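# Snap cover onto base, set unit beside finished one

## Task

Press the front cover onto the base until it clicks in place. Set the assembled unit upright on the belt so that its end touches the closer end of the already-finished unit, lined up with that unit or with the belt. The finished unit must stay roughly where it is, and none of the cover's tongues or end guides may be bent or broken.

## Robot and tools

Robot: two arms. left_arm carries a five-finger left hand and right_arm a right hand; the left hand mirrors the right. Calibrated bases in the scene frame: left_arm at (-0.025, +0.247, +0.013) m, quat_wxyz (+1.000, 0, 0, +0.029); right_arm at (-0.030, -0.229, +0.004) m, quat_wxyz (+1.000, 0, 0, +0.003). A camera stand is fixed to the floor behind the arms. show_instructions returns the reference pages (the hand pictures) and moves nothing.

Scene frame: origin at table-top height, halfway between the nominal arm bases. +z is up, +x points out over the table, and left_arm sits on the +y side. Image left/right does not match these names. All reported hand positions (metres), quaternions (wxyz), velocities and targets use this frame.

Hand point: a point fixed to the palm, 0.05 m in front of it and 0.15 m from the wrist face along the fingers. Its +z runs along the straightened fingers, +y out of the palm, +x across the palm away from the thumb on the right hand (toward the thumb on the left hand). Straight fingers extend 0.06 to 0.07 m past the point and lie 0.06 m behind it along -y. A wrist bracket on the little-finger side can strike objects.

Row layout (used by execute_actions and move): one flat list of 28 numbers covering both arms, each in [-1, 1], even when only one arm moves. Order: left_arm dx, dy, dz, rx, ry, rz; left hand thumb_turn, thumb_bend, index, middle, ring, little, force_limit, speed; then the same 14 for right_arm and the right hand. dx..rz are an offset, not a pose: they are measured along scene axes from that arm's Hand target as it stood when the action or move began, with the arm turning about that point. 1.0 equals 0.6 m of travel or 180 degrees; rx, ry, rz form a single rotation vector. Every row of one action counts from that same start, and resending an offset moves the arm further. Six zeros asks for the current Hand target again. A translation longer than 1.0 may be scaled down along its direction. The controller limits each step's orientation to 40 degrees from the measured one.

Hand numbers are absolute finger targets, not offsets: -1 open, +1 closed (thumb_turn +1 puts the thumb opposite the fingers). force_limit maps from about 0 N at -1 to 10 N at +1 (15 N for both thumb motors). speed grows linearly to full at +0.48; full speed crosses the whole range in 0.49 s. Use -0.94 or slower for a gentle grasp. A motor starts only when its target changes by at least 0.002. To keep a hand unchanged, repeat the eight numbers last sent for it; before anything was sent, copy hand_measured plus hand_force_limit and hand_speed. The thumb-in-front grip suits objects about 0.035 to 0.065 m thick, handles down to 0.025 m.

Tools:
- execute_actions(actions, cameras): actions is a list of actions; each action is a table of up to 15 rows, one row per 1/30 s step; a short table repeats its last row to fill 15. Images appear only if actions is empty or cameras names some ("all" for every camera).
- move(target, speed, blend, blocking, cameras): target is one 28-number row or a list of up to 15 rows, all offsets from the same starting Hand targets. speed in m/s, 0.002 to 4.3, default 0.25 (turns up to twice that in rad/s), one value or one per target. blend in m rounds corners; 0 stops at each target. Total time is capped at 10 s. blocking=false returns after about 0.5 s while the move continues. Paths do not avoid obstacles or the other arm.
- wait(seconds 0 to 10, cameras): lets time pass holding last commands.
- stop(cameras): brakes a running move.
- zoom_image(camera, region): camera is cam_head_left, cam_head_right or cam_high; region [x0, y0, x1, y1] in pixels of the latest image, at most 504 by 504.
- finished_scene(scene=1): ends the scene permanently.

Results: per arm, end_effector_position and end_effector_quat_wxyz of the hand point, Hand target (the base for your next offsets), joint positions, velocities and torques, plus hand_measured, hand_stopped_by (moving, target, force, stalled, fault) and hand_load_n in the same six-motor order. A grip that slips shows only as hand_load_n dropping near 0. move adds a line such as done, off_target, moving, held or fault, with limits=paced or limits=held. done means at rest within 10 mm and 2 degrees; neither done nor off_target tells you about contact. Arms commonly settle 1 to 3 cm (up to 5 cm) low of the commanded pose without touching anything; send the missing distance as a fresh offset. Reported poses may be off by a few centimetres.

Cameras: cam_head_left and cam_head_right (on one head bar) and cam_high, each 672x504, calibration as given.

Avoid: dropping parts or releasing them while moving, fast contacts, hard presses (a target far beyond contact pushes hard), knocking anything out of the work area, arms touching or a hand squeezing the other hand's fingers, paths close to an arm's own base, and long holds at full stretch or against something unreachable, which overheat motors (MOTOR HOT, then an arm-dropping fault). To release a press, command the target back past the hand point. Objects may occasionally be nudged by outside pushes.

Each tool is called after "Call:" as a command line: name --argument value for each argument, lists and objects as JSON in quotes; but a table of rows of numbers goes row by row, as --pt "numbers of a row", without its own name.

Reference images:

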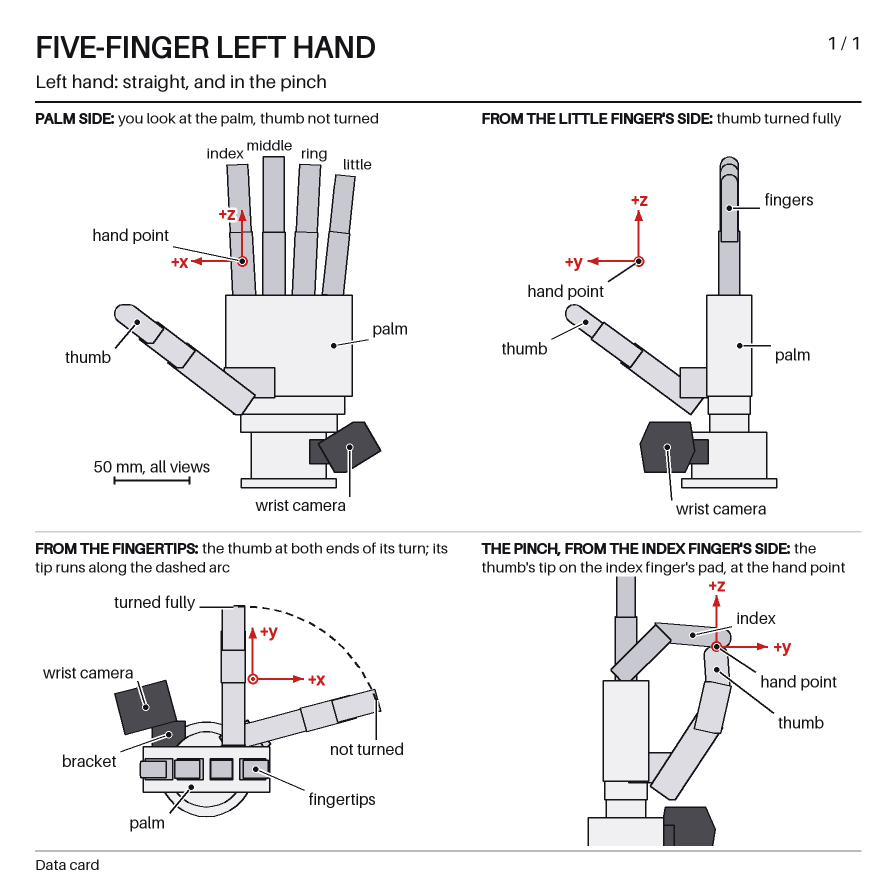

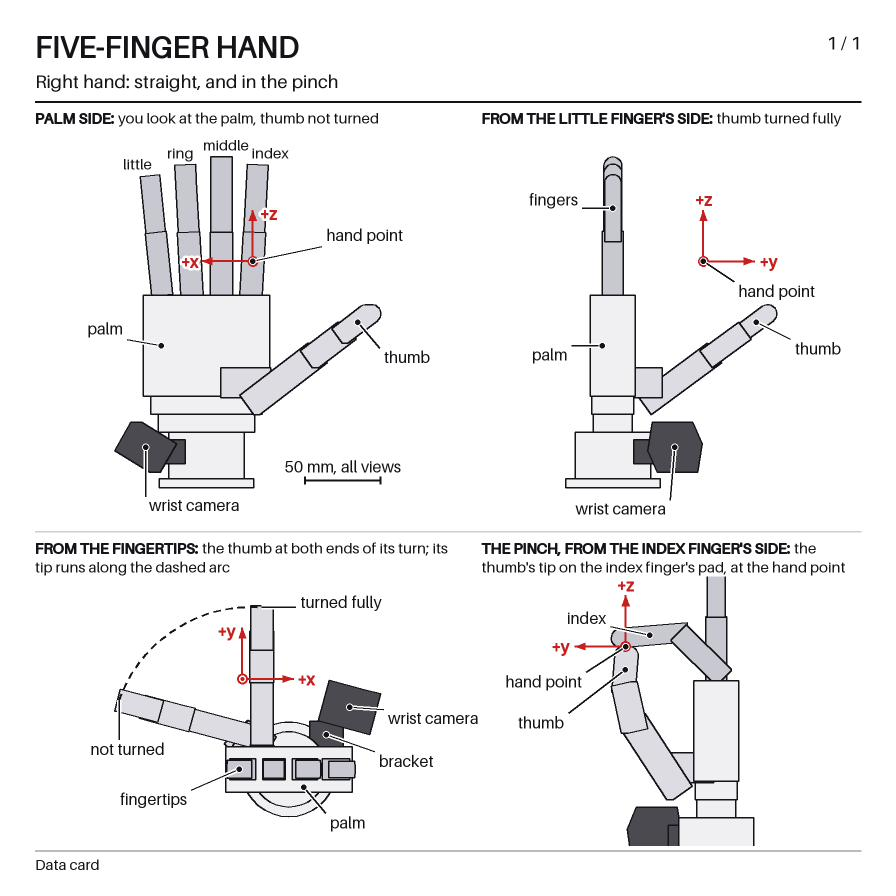

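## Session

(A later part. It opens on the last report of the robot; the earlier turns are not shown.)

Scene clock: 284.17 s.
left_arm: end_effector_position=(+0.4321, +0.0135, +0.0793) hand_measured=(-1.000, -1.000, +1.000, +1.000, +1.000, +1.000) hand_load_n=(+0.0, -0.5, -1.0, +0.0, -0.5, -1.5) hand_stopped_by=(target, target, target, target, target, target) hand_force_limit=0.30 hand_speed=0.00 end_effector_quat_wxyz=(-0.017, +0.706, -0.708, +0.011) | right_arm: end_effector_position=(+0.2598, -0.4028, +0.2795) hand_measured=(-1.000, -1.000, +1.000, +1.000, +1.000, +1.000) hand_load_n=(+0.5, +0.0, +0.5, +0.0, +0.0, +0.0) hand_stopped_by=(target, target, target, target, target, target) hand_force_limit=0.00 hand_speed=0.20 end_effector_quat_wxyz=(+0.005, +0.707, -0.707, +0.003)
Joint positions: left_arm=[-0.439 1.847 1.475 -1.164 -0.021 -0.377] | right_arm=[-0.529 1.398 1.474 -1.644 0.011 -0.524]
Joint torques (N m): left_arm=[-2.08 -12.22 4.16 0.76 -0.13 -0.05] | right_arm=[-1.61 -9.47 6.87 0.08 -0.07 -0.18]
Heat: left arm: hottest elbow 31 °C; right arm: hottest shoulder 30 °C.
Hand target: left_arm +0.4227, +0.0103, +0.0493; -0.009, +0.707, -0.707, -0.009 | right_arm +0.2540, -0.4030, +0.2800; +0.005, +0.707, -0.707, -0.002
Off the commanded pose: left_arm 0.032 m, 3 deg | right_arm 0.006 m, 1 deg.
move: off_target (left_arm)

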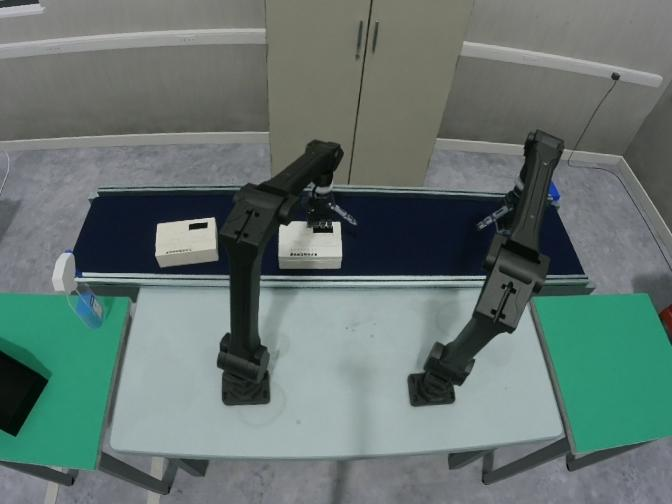

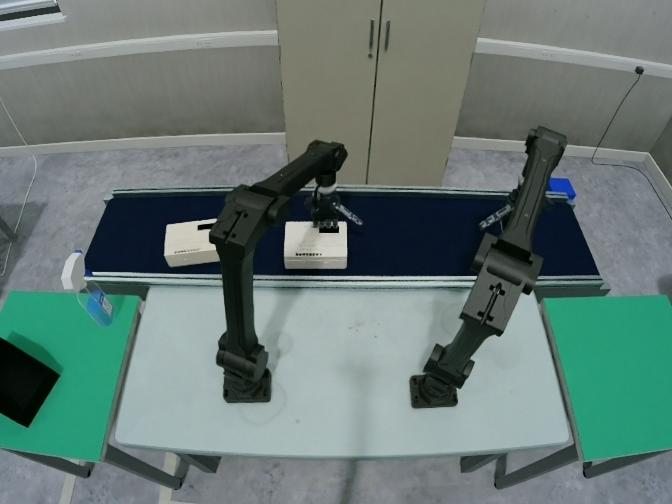

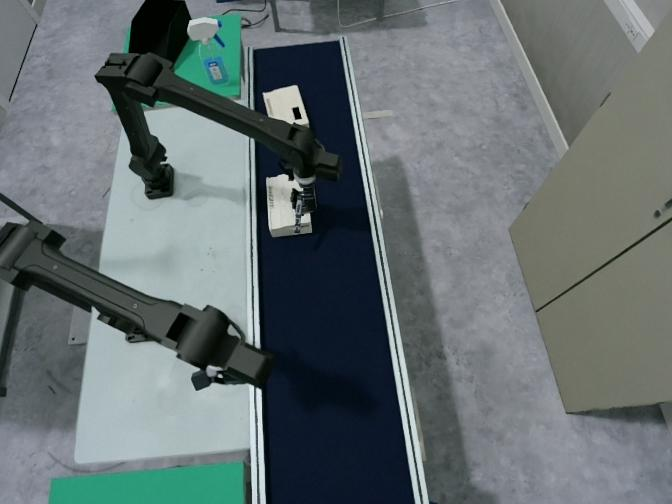

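Call:
move --target '[-0.008, 0, -0.04, 0, 0, 0, -1, -1, 1, 1, 1, 1, 0.3, 0, 0, 0, 0, 0, 0, 0, -1, -1, 1, 1, 1, 1, 0, 0.2]' --speed 0.05 --cameras '["cam_high", "cam_head_right", "cam_head_left"]'

Call:
zoom_image --camera "cam_high" --region '[298, 218, 316, 236]'

Call:
zoom_image --camera "cam_head_right" --region '[312, 248, 348, 272]'

Scene clock: 285.93 s.
left_arm: end_effector_position=(+0.4317, +0.0135, +0.0773) hand_measured=(-1.000, -1.000, +1.000, +1.000, +1.000, +1.000) hand_load_n=(+0.0, +0.0, -0.5, +0.0, -1.5, -4.0) hand_stopped_by=(target, target, target, target, target, target) hand_force_limit=0.30 hand_speed=0.00 end_effector_quat_wxyz=(-0.026, +0.706, -0.708, +0.027) | right_arm: end_effector_position=(+0.2598, -0.4028, +0.2795) hand_measured=(-1.000, -1.000, +1.000, +1.000, +1.000, +1.000) hand_load_n=(+0.0, -0.5, +0.0, +0.0, +0.0, +0.0) hand_stopped_by=(target, target, target, target, target, target) hand_force_limit=0.00 hand_speed=0.20 end_effector_quat_wxyz=(+0.005, +0.707, -0.707, +0.003)
Joint positions: left_arm=[-0.441 1.823 1.438 -1.116 -0.026 -0.379] | right_arm=[-0.529 1.398 1.474 -1.644 0.011 -0.524]
Joint torques (N m): left_arm=[-2.08 -9.29 3.41 1.18 0.05 -0.06] | right_arm=[-1.61 -9.47 6.89 0.08 -0.07 -0.18]
Heat: left arm: hottest shoulder 30 °C; right arm: hottest shoulder 30 °C.
Hand target: left_arm +0.4180, +0.0103, +0.0253; -0.009, +0.707, -0.707, -0.009 | right_arm +0.2540, -0.4030, +0.2800; +0.005, +0.707, -0.707, -0.002
Off the commanded pose: left_arm 0.054 m, 5 deg | right_arm 0.006 m, 1 deg.
move: off_target (left_arm)

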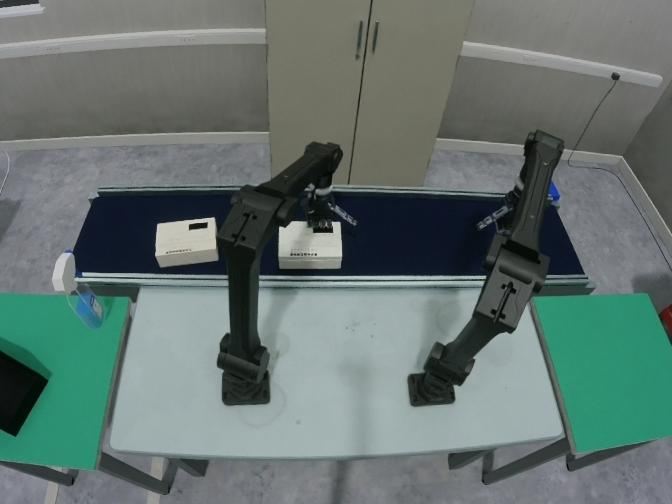

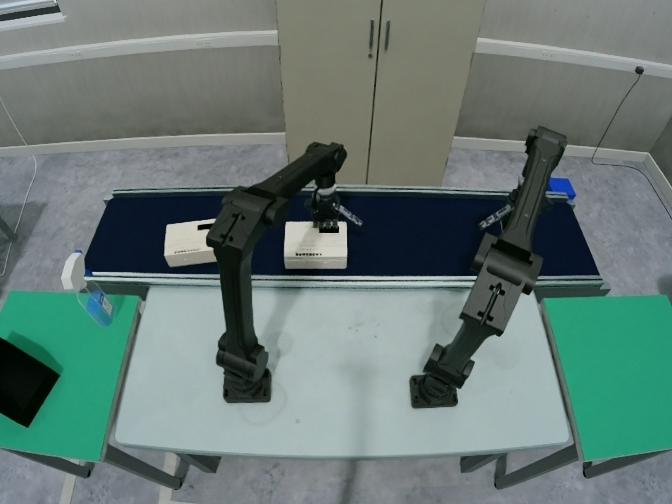

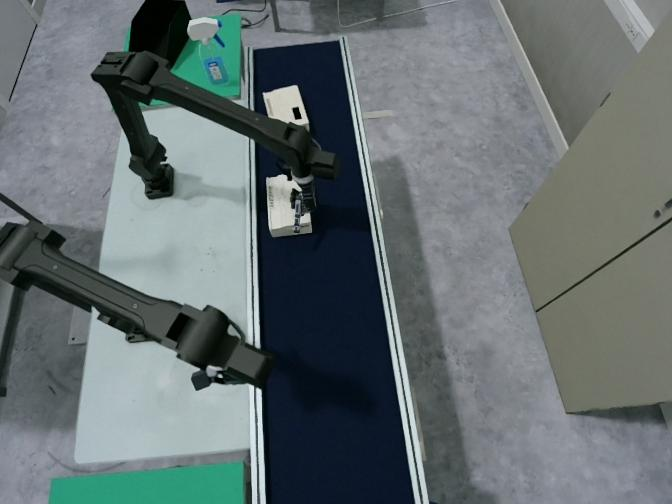

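Scaled by 28.000 from the camera's 672x504 image, which has a finer 960x720 frame.

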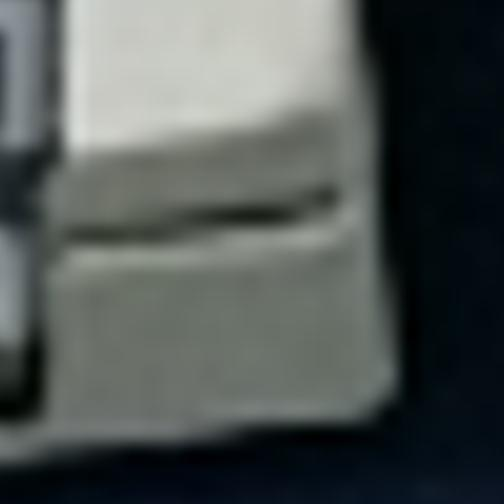

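Scaled by 14.000 from the camera's 672x504 image, which has a finer 960x720 frame.

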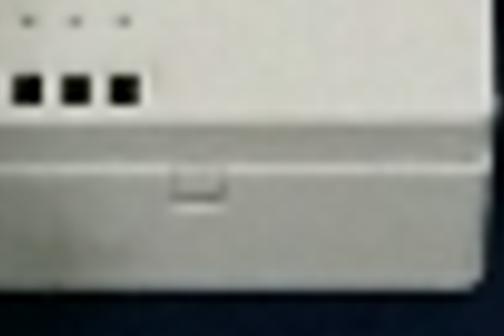

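Call:
move --pt "0.02 0.0 0.13 0 0 0 -1 -1 1 1 1 1 0.3 0 0 0 0 0 0 0 -1 -1 1 1 1 1 0 0.2" --pt "0.045 -0.004 0.12 0 0 0 -1 -1 1 1 1 1 0.3 0 0 0 0 0 0 0 -1 -1 1 1 1 1 0 0.2" --pt "0.041 -0.004 0.06 0 0 0 -1 -1 1 1 1 1 0.3 0 0 0 0 0 0 0 -1 -1 1 1 1 1 0 0.2" --speed '[0.1, 0.06, 0.05]' --cameras '["cam_high", "cam_head_right", "cam_head_left"]'

Call:
zoom_image --camera "cam_high" --region '[270, 175, 330, 235]'

Call:
zoom_image --camera "cam_high" --region '[298, 218, 316, 236]'

Call:
zoom_image --camera "cam_head_right" --region '[312, 248, 348, 272]'

Scene clock: 290.67 s.
left_arm: end_effector_position=(+0.4405, +0.0090, +0.0810) hand_measured=(-1.000, -1.000, +1.000, +1.000, +1.000, +1.000) hand_load_n=(+0.0, +0.0, -1.0, +0.0, -0.5, -0.5) hand_stopped_by=(target, target, target, target, target, target) hand_force_limit=0.30 hand_speed=0.00 end_effector_quat_wxyz=(-0.012, +0.706, -0.708, -0.003) | right_arm: end_effector_position=(+0.2598, -0.4028, +0.2795) hand_measured=(-1.000, -1.000, +1.000, +1.000, +1.000, +1.000) hand_load_n=(+0.0, +0.0, +0.0, +0.0, +0.0, +0.0) hand_stopped_by=(target, target, target, target, target, target) hand_force_limit=0.00 hand_speed=0.20 end_effector_quat_wxyz=(+0.005, +0.707, -0.707, +0.003)
Joint positions: left_arm=[-0.441 1.889 1.539 -1.217 -0.023 -0.381] | right_arm=[-0.529 1.398 1.474 -1.644 0.011 -0.524]
Joint torques (N m): left_arm=[-1.14 -13.39 5.71 0.79 -0.03 0.09] | right_arm=[-1.61 -9.41 6.87 0.05 -0.07 -0.18]
Heat: left arm: hottest shoulder 30 °C; right arm: hottest shoulder 30 °C.
Hand target: left_arm +0.4426, +0.0080, +0.0612; -0.009, +0.707, -0.707, -0.009 | right_arm +0.2540, -0.4030, +0.2800; +0.005, +0.707, -0.707, -0.002
Off the commanded pose: left_arm 0.020 m, 1 deg | right_arm 0.006 m, 1 deg.
move: off_target (left_arm)

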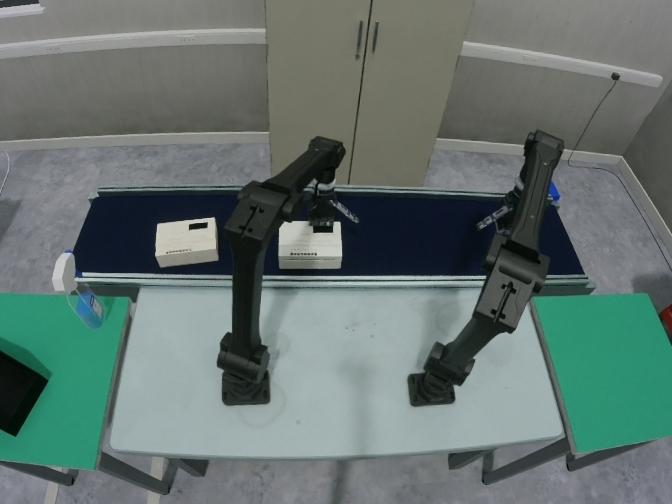

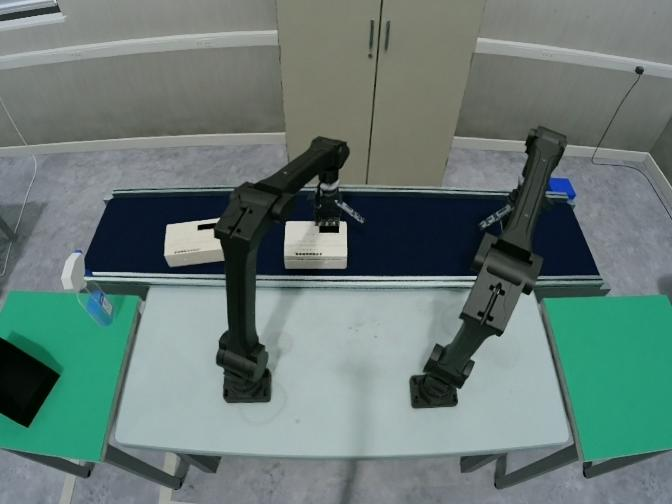

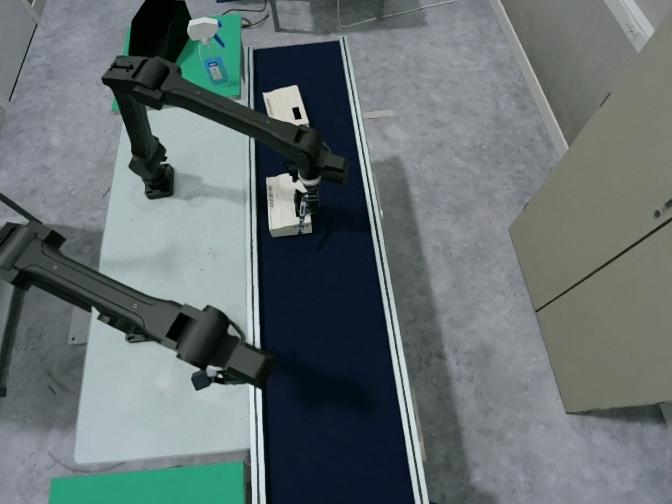

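Scaled by 8.400 from the camera's 672x504 image, which has a finer 960x720 frame.

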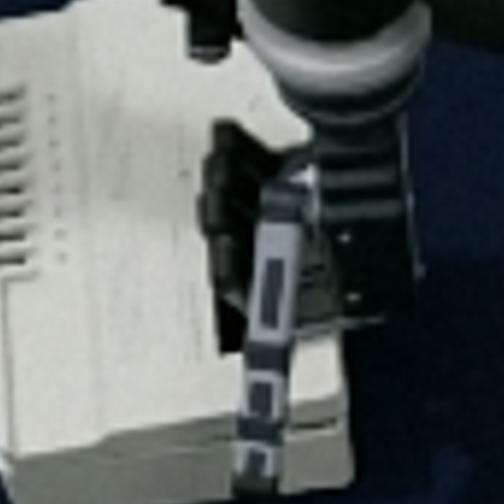

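Scaled by 28.000 from the camera's 672x504 image, which has a finer 960x720 frame.

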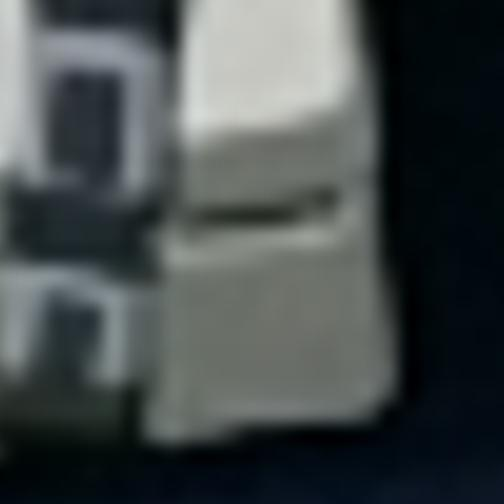

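Scaled by 14.000 from the camera's 672x504 image, which has a finer 960x720 frame.

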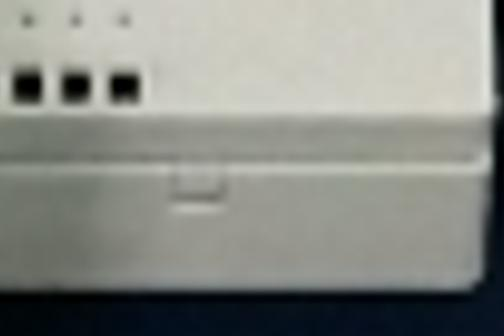

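Call:
zoom_image --camera "cam_head_right" --region '[278, 248, 314, 272]'

Call:
zoom_image --camera "cam_high" --region '[264, 222, 282, 240]'

Call:
zoom_image --camera "cam_high" --region '[276, 218, 300, 242]'

Scaled by 14.000 from the camera's 672x504 image, which has a finer 960x720 frame.

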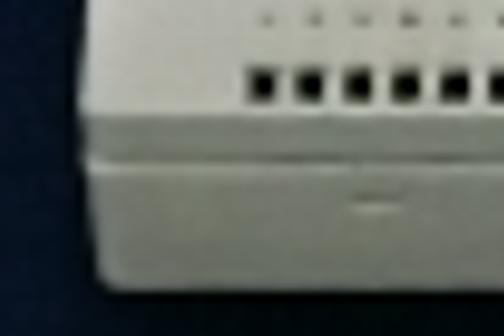

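Scaled by 28.000 from the camera's 672x504 image, which has a finer 960x720 frame.

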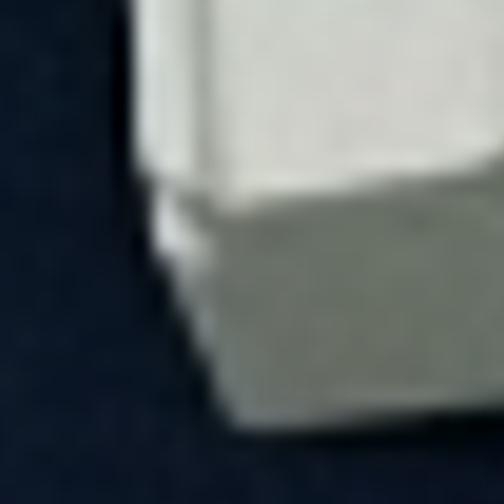

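Scaled by 21.000 from the camera's 672x504 image, which has a finer 960x720 frame.

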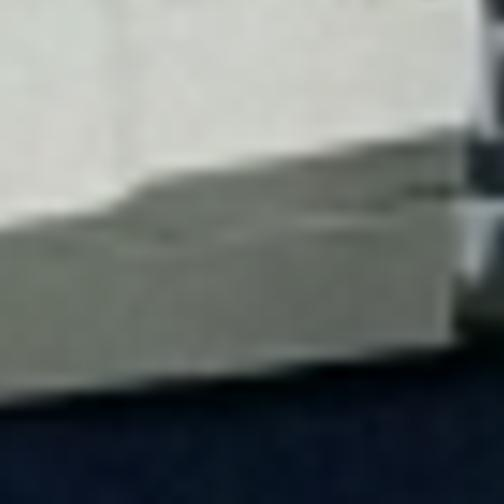

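Call:
zoom_image --camera "cam_head_right" --region '[280, 250, 298, 268]'

Call:
zoom_image --camera "cam_head_right" --region '[334, 252, 352, 270]'

Call:
zoom_image --camera "cam_head_left" --region '[274, 250, 292, 268]'

Call:
zoom_image --camera "cam_head_left" --region '[328, 252, 346, 270]'

Scaled by 28.000 from the camera's 672x504 image, which has a finer 960x720 frame.

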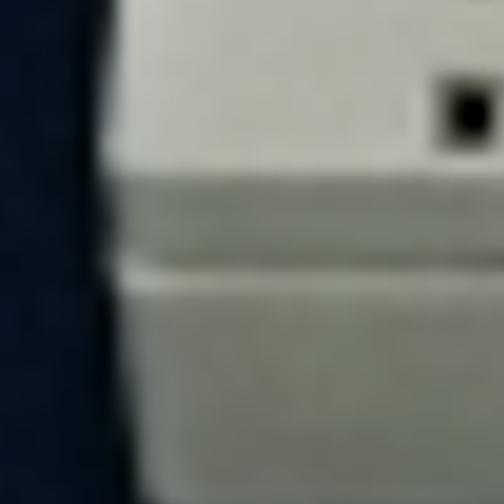

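Scaled by 28.000 from the camera's 672x504 image, which has a finer 960x720 frame.

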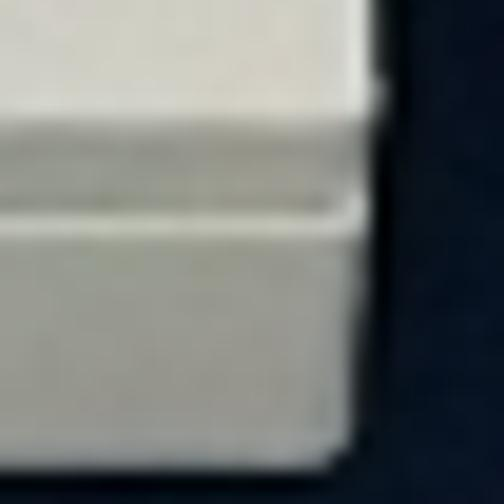

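Scaled by 28.000 from the camera's 672x504 image, which has a finer 960x720 frame.

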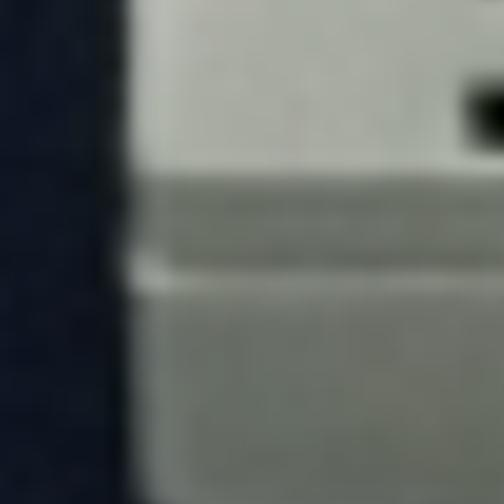

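Scaled by 28.000 from the camera's 672x504 image, which has a finer 960x720 frame.

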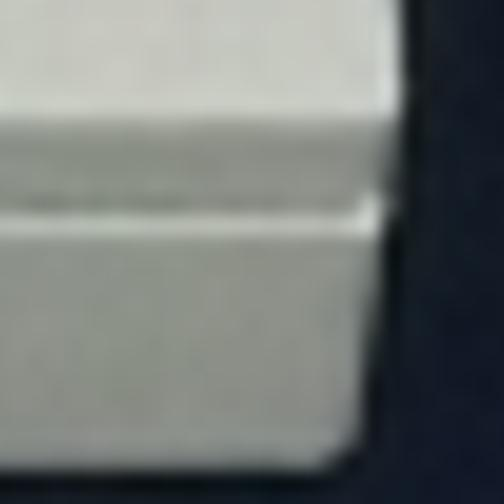

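Call:
move --target '[-0.015, 0, -0.075, 0, 0, 0, -1, -1, 1, 1, 1, 1, 0.3, 0, 0, 0, 0, 0, 0, 0, -1, -1, 1, 1, 1, 1, 0, 0.2]' --speed 0.06 --cameras '["cam_high", "cam_head_right", "cam_head_left"]'

Call:
zoom_image --camera "cam_high" --region '[298, 218, 316, 236]'

Call:
zoom_image --camera "cam_head_right" --region '[312, 248, 348, 272]'

Scene clock: 296.50 s.
left_arm: end_effector_position=(+0.4429, +0.0082, +0.0777) hand_measured=(-1.000, -1.000, +1.000, +1.000, +1.000, +1.000) hand_load_n=(+0.0, +0.0, +0.0, +0.0, -1.5, -5.5) hand_stopped_by=(target, target, target, target, target, target) hand_force_limit=0.30 hand_speed=0.00 end_effector_quat_wxyz=(-0.025, +0.706, -0.707, +0.029) | right_arm: end_effector_position=(+0.2598, -0.4028, +0.2795) hand_measured=(-1.000, -1.000, +1.000, +1.000, +1.000, +1.000) hand_load_n=(+0.0, +0.0, +0.0, +0.0, +0.0, +0.0) hand_stopped_by=(target, target, target, target, target, target) hand_force_limit=0.00 hand_speed=0.20 end_effector_quat_wxyz=(+0.005, +0.707, -0.707, +0.003)
Joint positions: left_arm=[-0.441 1.851 1.48 -1.127 -0.024 -0.381] | right_arm=[-0.529 1.398 1.474 -1.644 0.011 -0.524]
Joint torques (N m): left_arm=[-1.61 -8.64 3.4 1.61 -0.02 0.03] | right_arm=[-1.55 -9.47 6.87 0.06 -0.07 -0.18]
Heat: left arm: hottest shoulder 30 °C; right arm: hottest shoulder 30 °C.
Hand target: left_arm +0.4335, +0.0080, +0.0162; -0.009, +0.707, -0.707, -0.009 | right_arm +0.2540, -0.4030, +0.2800; +0.005, +0.707, -0.707, -0.002
Off the commanded pose: left_arm 0.062 m, 5 deg | right_arm 0.006 m, 1 deg.
move: off_target (left_arm)

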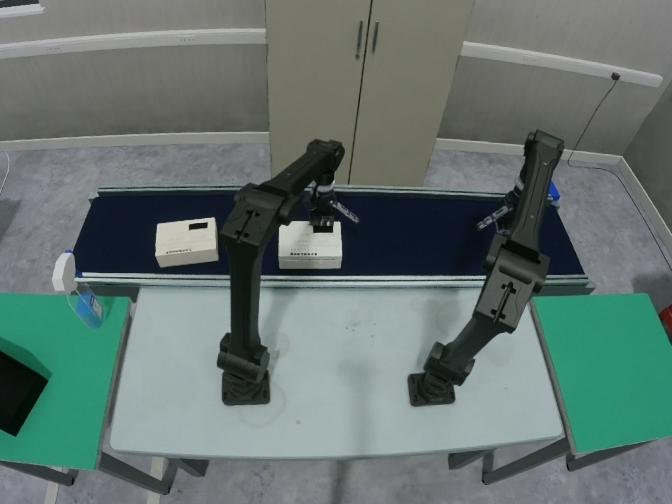

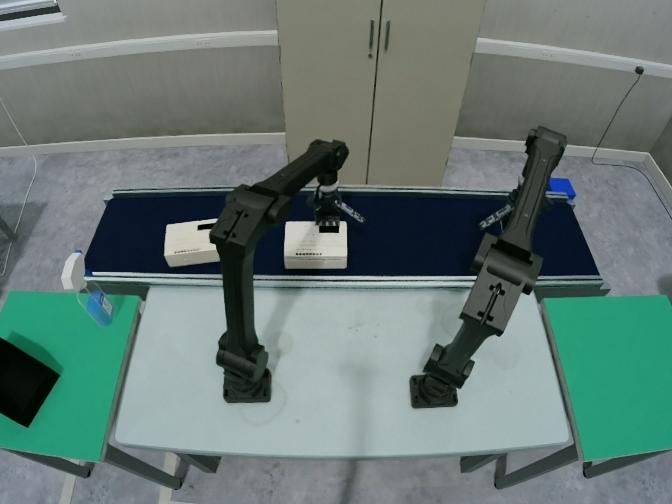

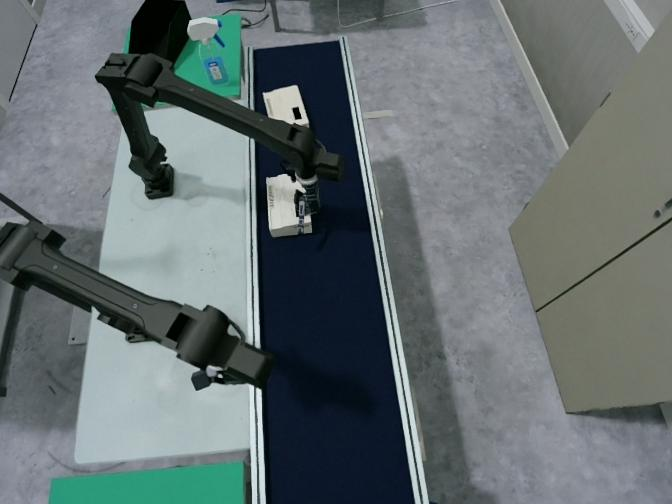

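Scaled by 28.000 from the camera's 672x504 image, which has a finer 960x720 frame.

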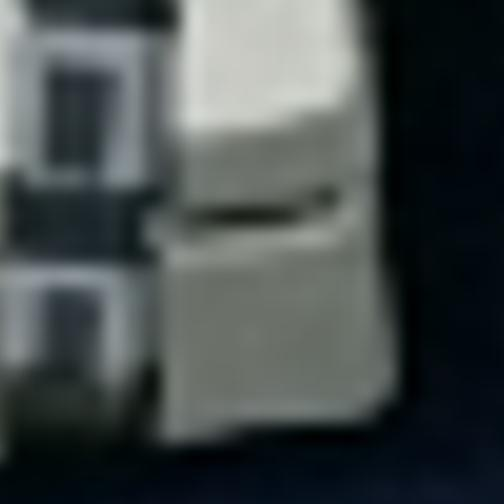

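Scaled by 14.000 from the camera's 672x504 image, which has a finer 960x720 frame.

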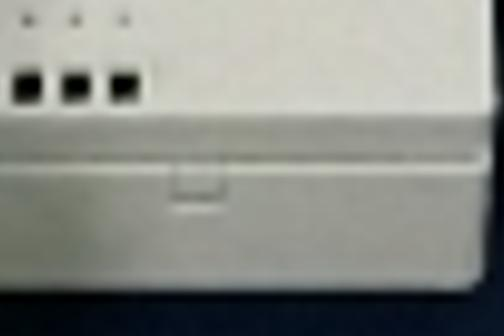

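Call:
move --target '[-0.01, 0, -0.075, 0.014, 0, 0, -1, -1, 1, 1, 1, 1, 0.3, 0, 0, 0, 0, 0, 0, 0, -1, -1, 1, 1, 1, 1, 0, 0.2]' --speed 0.06 --cameras '["cam_high", "cam_head_right", "cam_head_left"]'

Call:
zoom_image --camera "cam_high" --region '[298, 218, 316, 236]'

Call:
zoom_image --camera "cam_head_right" --region '[312, 248, 348, 272]'

Scene clock: 298.73 s.
left_arm: end_effector_position=(+0.4510, +0.0071, +0.0733) hand_measured=(-1.000, -1.000, +1.000, +1.000, +1.000, +1.000) hand_load_n=(+0.0, +0.0, -3.0, -1.0, -2.0, -2.5) hand_stopped_by=(target, target, target, target, target, target) hand_force_limit=0.30 hand_speed=0.00 end_effector_quat_wxyz=(-0.058, +0.705, -0.705, +0.052) | right_arm: end_effector_position=(+0.2598, -0.4028, +0.2795) hand_measured=(-1.000, -1.000, +1.000, +1.000, +1.000, +1.000) hand_load_n=(+0.0, +0.0, +0.0, +0.0, +0.0, +0.0) hand_stopped_by=(target, target, target, target, target, target) hand_force_limit=0.00 hand_speed=0.20 end_effector_quat_wxyz=(+0.005, +0.707, -0.707, +0.003)
Joint positions: left_arm=[-0.453 1.826 1.439 -1.043 -0.068 -0.391] | right_arm=[-0.529 1.398 1.474 -1.644 0.011 -0.524]
Joint torques (N m): left_arm=[-2.02 -4.01 2.1 1.35 0.05 -0.07] | right_arm=[-1.67 -9.41 6.89 0.08 -0.07 -0.18]
Heat: left arm: hottest shoulder 30 °C; right arm: hottest shoulder 30 °C.
Hand target: left_arm +0.4277, +0.0079, -0.0287; -0.025, +0.707, -0.707, -0.024 | right_arm +0.2540, -0.4030, +0.2800; +0.005, +0.707, -0.707, -0.002
Off the commanded pose: left_arm 0.105 m, 10 deg | right_arm 0.006 m, 1 deg.
move: off_target (left_arm)

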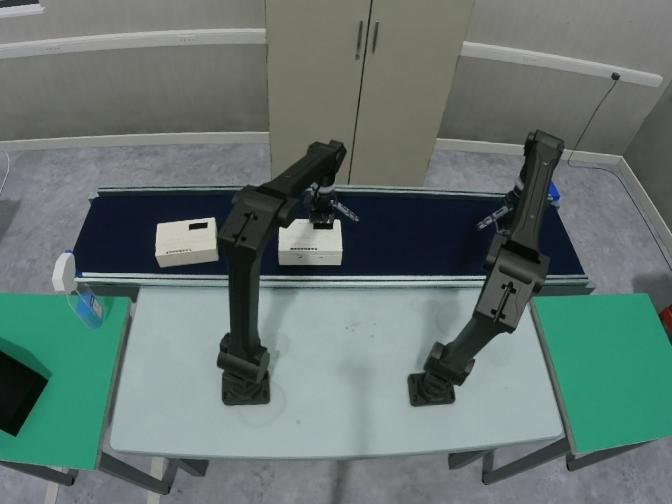

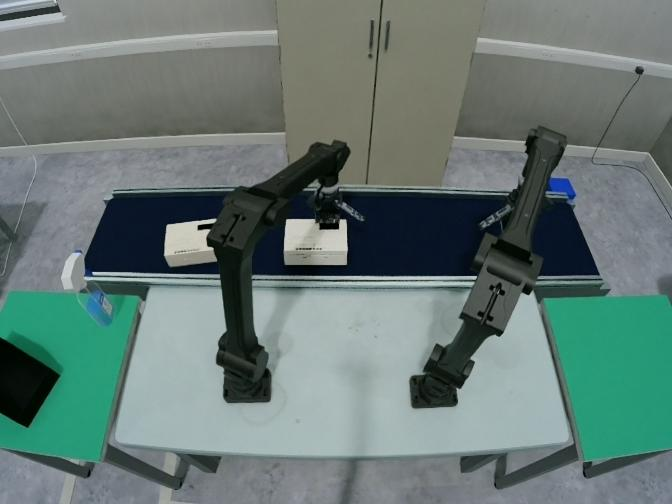

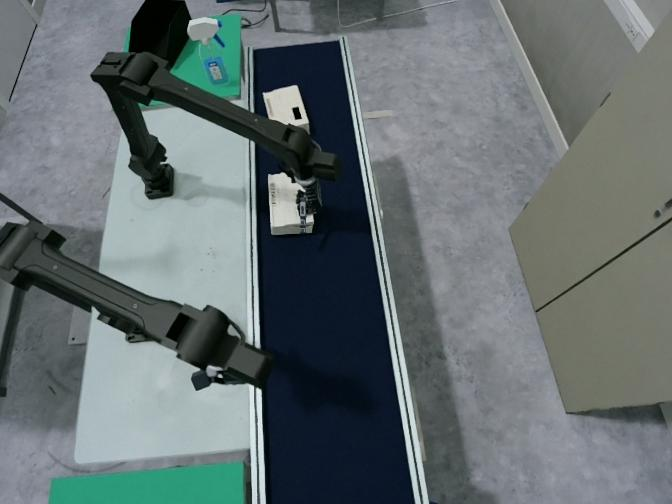

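Scaled by 28.000 from the camera's 672x504 image, which has a finer 960x720 frame.

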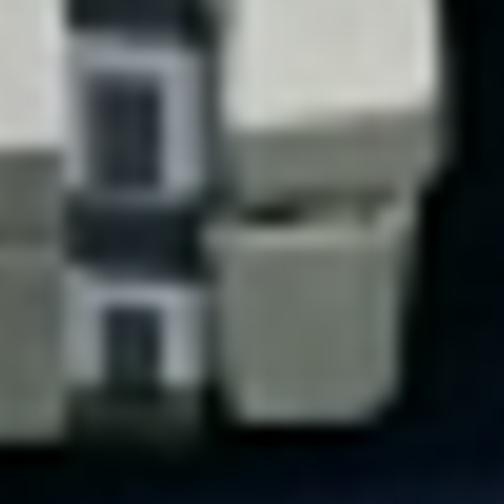

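Scaled by 14.000 from the camera's 672x504 image, which has a finer 960x720 frame.

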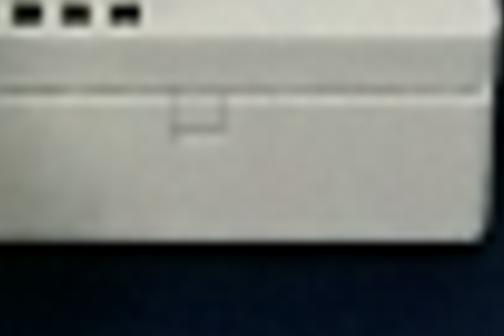

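Call:
move --pt "0.01 0 0.10 -0.014 0 0 -1 -1 1 1 1 1 0.3 0 0 0 0 0 0 0 -1 -1 1 1 1 1 0 0.2" --pt "0.01 0 0.165 -0.014 0 0 -1 -1 1 1 1 1 0.3 0 0 0 0 0 0 0 -1 -1 1 1 1 1 0 0.2" --speed '[0.06, 0.04]' --blend '[0.01, 0]' --cameras '["cam_high", "cam_head_right", "cam_head_left"]'

Call:
zoom_image --camera "cam_high" --region '[265, 170, 325, 240]'

Call:
zoom_image --camera "cam_high" --region '[298, 218, 316, 236]'

Call:
zoom_image --camera "cam_head_right" --region '[312, 248, 348, 272]'

Scene clock: 301.37 s.
left_arm: end_effector_position=(+0.4272, +0.0104, +0.0800) hand_measured=(-1.000, -1.000, +1.000, +1.000, +1.000, +1.000) hand_load_n=(+0.0, +0.0, -1.0, +0.5, +0.0, +0.0) hand_stopped_by=(target, target, target, target, target, target) hand_force_limit=0.30 hand_speed=0.00 end_effector_quat_wxyz=(-0.013, +0.708, -0.706, +0.001) | right_arm: end_effector_position=(+0.2598, -0.4028, +0.2795) hand_measured=(-1.000, -1.000, +1.000, +1.000, +1.000, +1.000) hand_load_n=(+0.0, +0.0, +0.0, +0.0, +0.0, +0.0) hand_stopped_by=(target, target, target, target, target, target) hand_force_limit=0.00 hand_speed=0.20 end_effector_quat_wxyz=(+0.005, +0.707, -0.707, +0.003)
Joint positions: left_arm=[-0.448 1.853 1.483 -1.19 -0.024 -0.391] | right_arm=[-0.529 1.398 1.474 -1.644 0.011 -0.524]
Joint torques (N m): left_arm=[-1.14 -12.16 8.31 -0.58 0 0.12] | right_arm=[-1.61 -9.47 6.86 0.09 -0.07 -0.18]
Heat: left arm: hottest shoulder 30 °C; right arm: hottest shoulder 30 °C.
Hand target: left_arm +0.4336, +0.0078, +0.0702; -0.009, +0.707, -0.707, -0.009 | right_arm +0.2540, -0.4030, +0.2800; +0.005, +0.707, -0.707, -0.002
Off the commanded pose: left_arm 0.012 m, 1 deg | right_arm 0.006 m, 1 deg.
move: off_target (left_arm)

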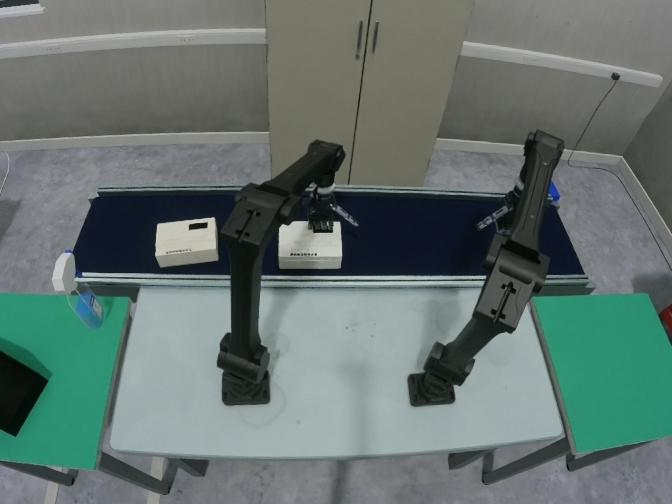

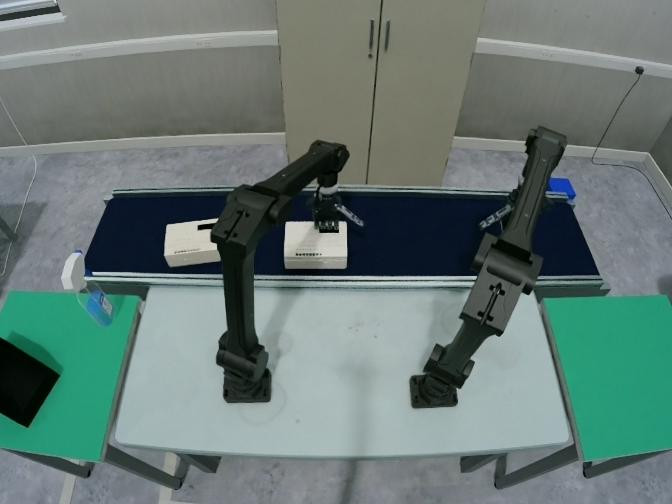

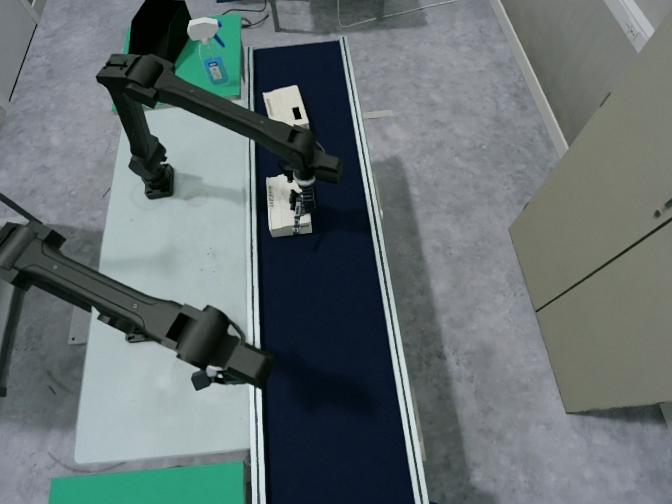

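Scaled by 7.200 from the camera's 672x504 image, which has a finer 960x720 frame.

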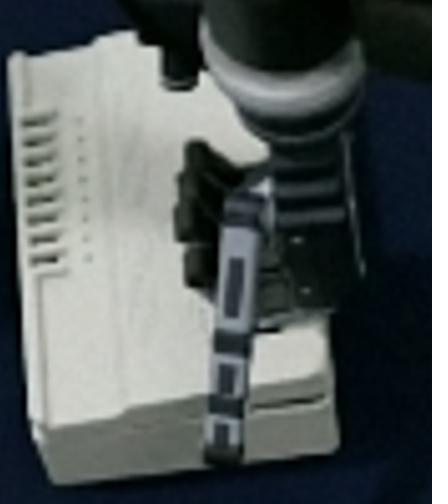

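Scaled by 28.000 from the camera's 672x504 image, which has a finer 960x720 frame.

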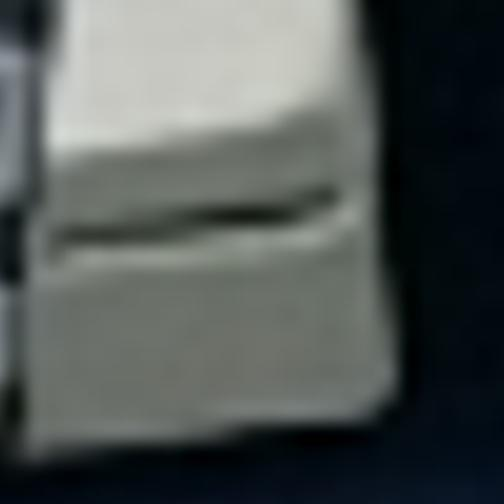

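Scaled by 14.000 from the camera's 672x504 image, which has a finer 960x720 frame.

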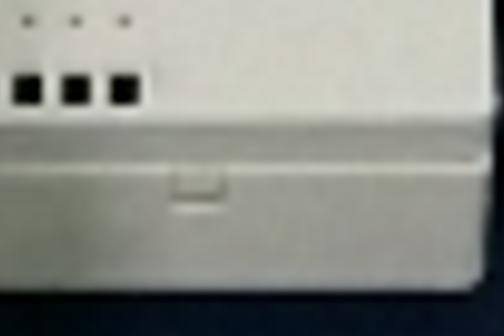

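Call:
move --target '[-0.02, 0.004, -0.117, 0.004, 0.018, 0, -1, -1, 1, 1, 1, 1, 0.3, 0, 0, 0, 0, 0, 0, 0, -1, -1, 1, 1, 1, 1, 0, 0.2]' --speed 0.08 --cameras '["cam_high", "cam_head_right", "cam_head_left"]'

Call:
zoom_image --camera "cam_high" --region '[298, 218, 316, 236]'

Call:
zoom_image --camera "cam_head_right" --region '[312, 248, 348, 272]'

Scene clock: 308.97 s.
left_arm: end_effector_position=(+0.4283, +0.0084, +0.0764) hand_measured=(-1.000, -1.000, +1.000, +1.000, +1.000, +1.000) hand_load_n=(+0.5, +0.0, -1.0, -0.5, -2.5, -4.5) hand_stopped_by=(target, target, target, target, target, target) hand_force_limit=0.30 hand_speed=0.00 end_effector_quat_wxyz=(-0.013, +0.707, -0.707, +0.009) | right_arm: end_effector_position=(+0.2598, -0.4028, +0.2795) hand_measured=(-1.000, -1.000, +1.000, +1.000, +1.000, +1.000) hand_load_n=(+0.0, +0.0, +0.0, +0.0, +0.0, +0.0) hand_stopped_by=(target, target, target, target, target, target) hand_force_limit=0.00 hand_speed=0.20 end_effector_quat_wxyz=(+0.005, +0.707, -0.707, +0.003)
Joint positions: left_arm=[-0.448 1.851 1.47 -1.164 -0.016 -0.39] | right_arm=[-0.529 1.398 1.474 -1.644 0.011 -0.524]
Joint torques (N m): left_arm=[-1.14 -6.71 2.96 2.15 0.1 0.11] | right_arm=[-1.61 -9.41 6.87 0.08 -0.07 -0.17]
Heat: left arm: hottest shoulder 30 °C; right arm: hottest shoulder 30 °C.
Hand target: left_arm +0.4216, +0.0102, +0.0001; +0.007, +0.706, -0.707, -0.033 | right_arm +0.2540, -0.4030, +0.2800; +0.005, +0.707, -0.707, -0.002
Off the commanded pose: left_arm 0.077 m, 5 deg | right_arm 0.006 m, 1 deg.
move: off_target (left_arm)

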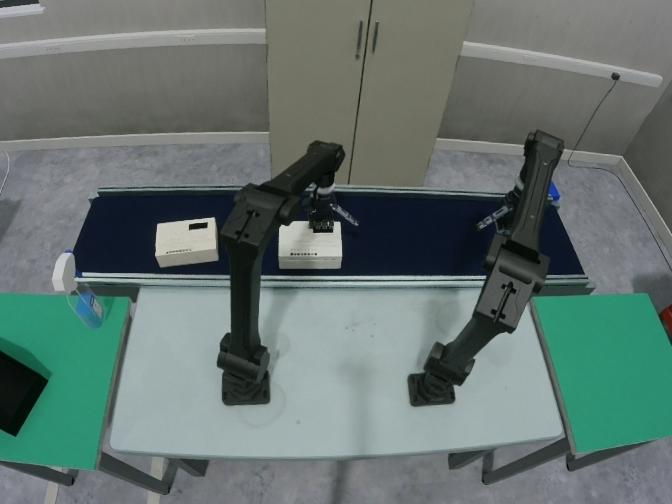

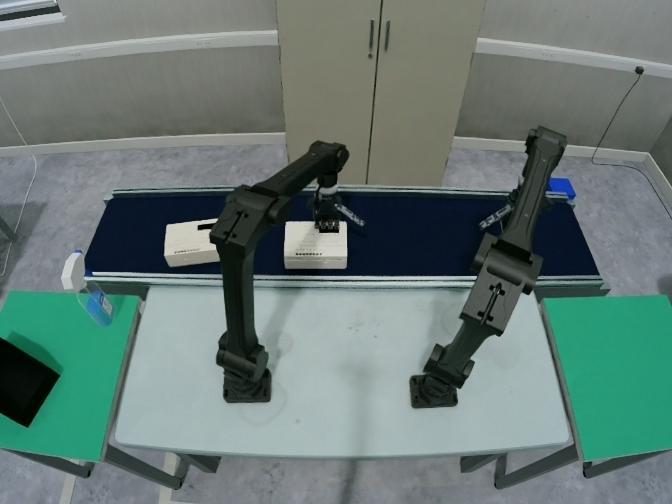

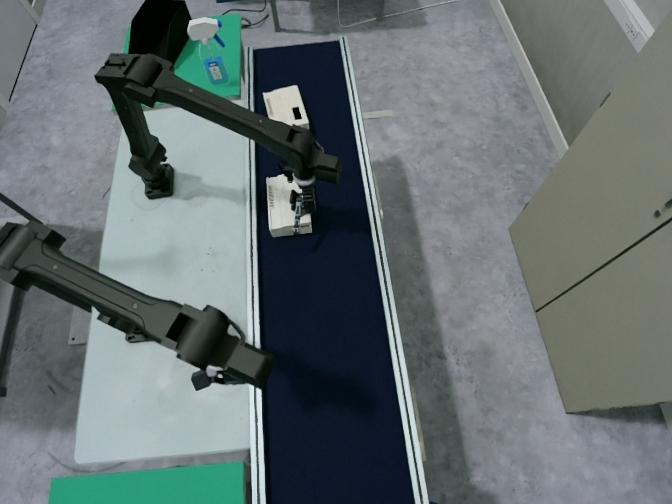

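Scaled by 28.000 from the camera's 672x504 image, which has a finer 960x720 frame.

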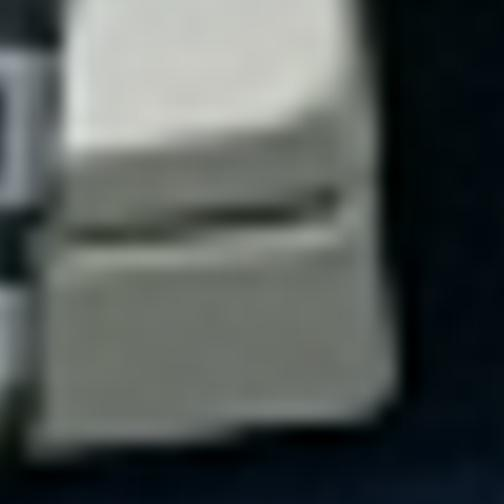

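Scaled by 14.000 from the camera's 672x504 image, which has a finer 960x720 frame.

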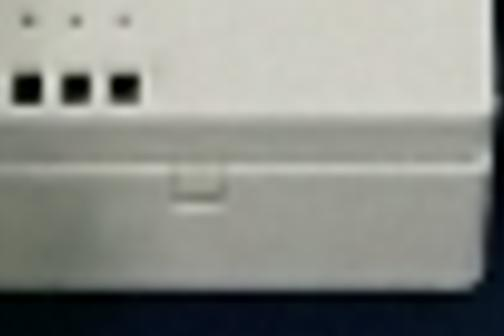

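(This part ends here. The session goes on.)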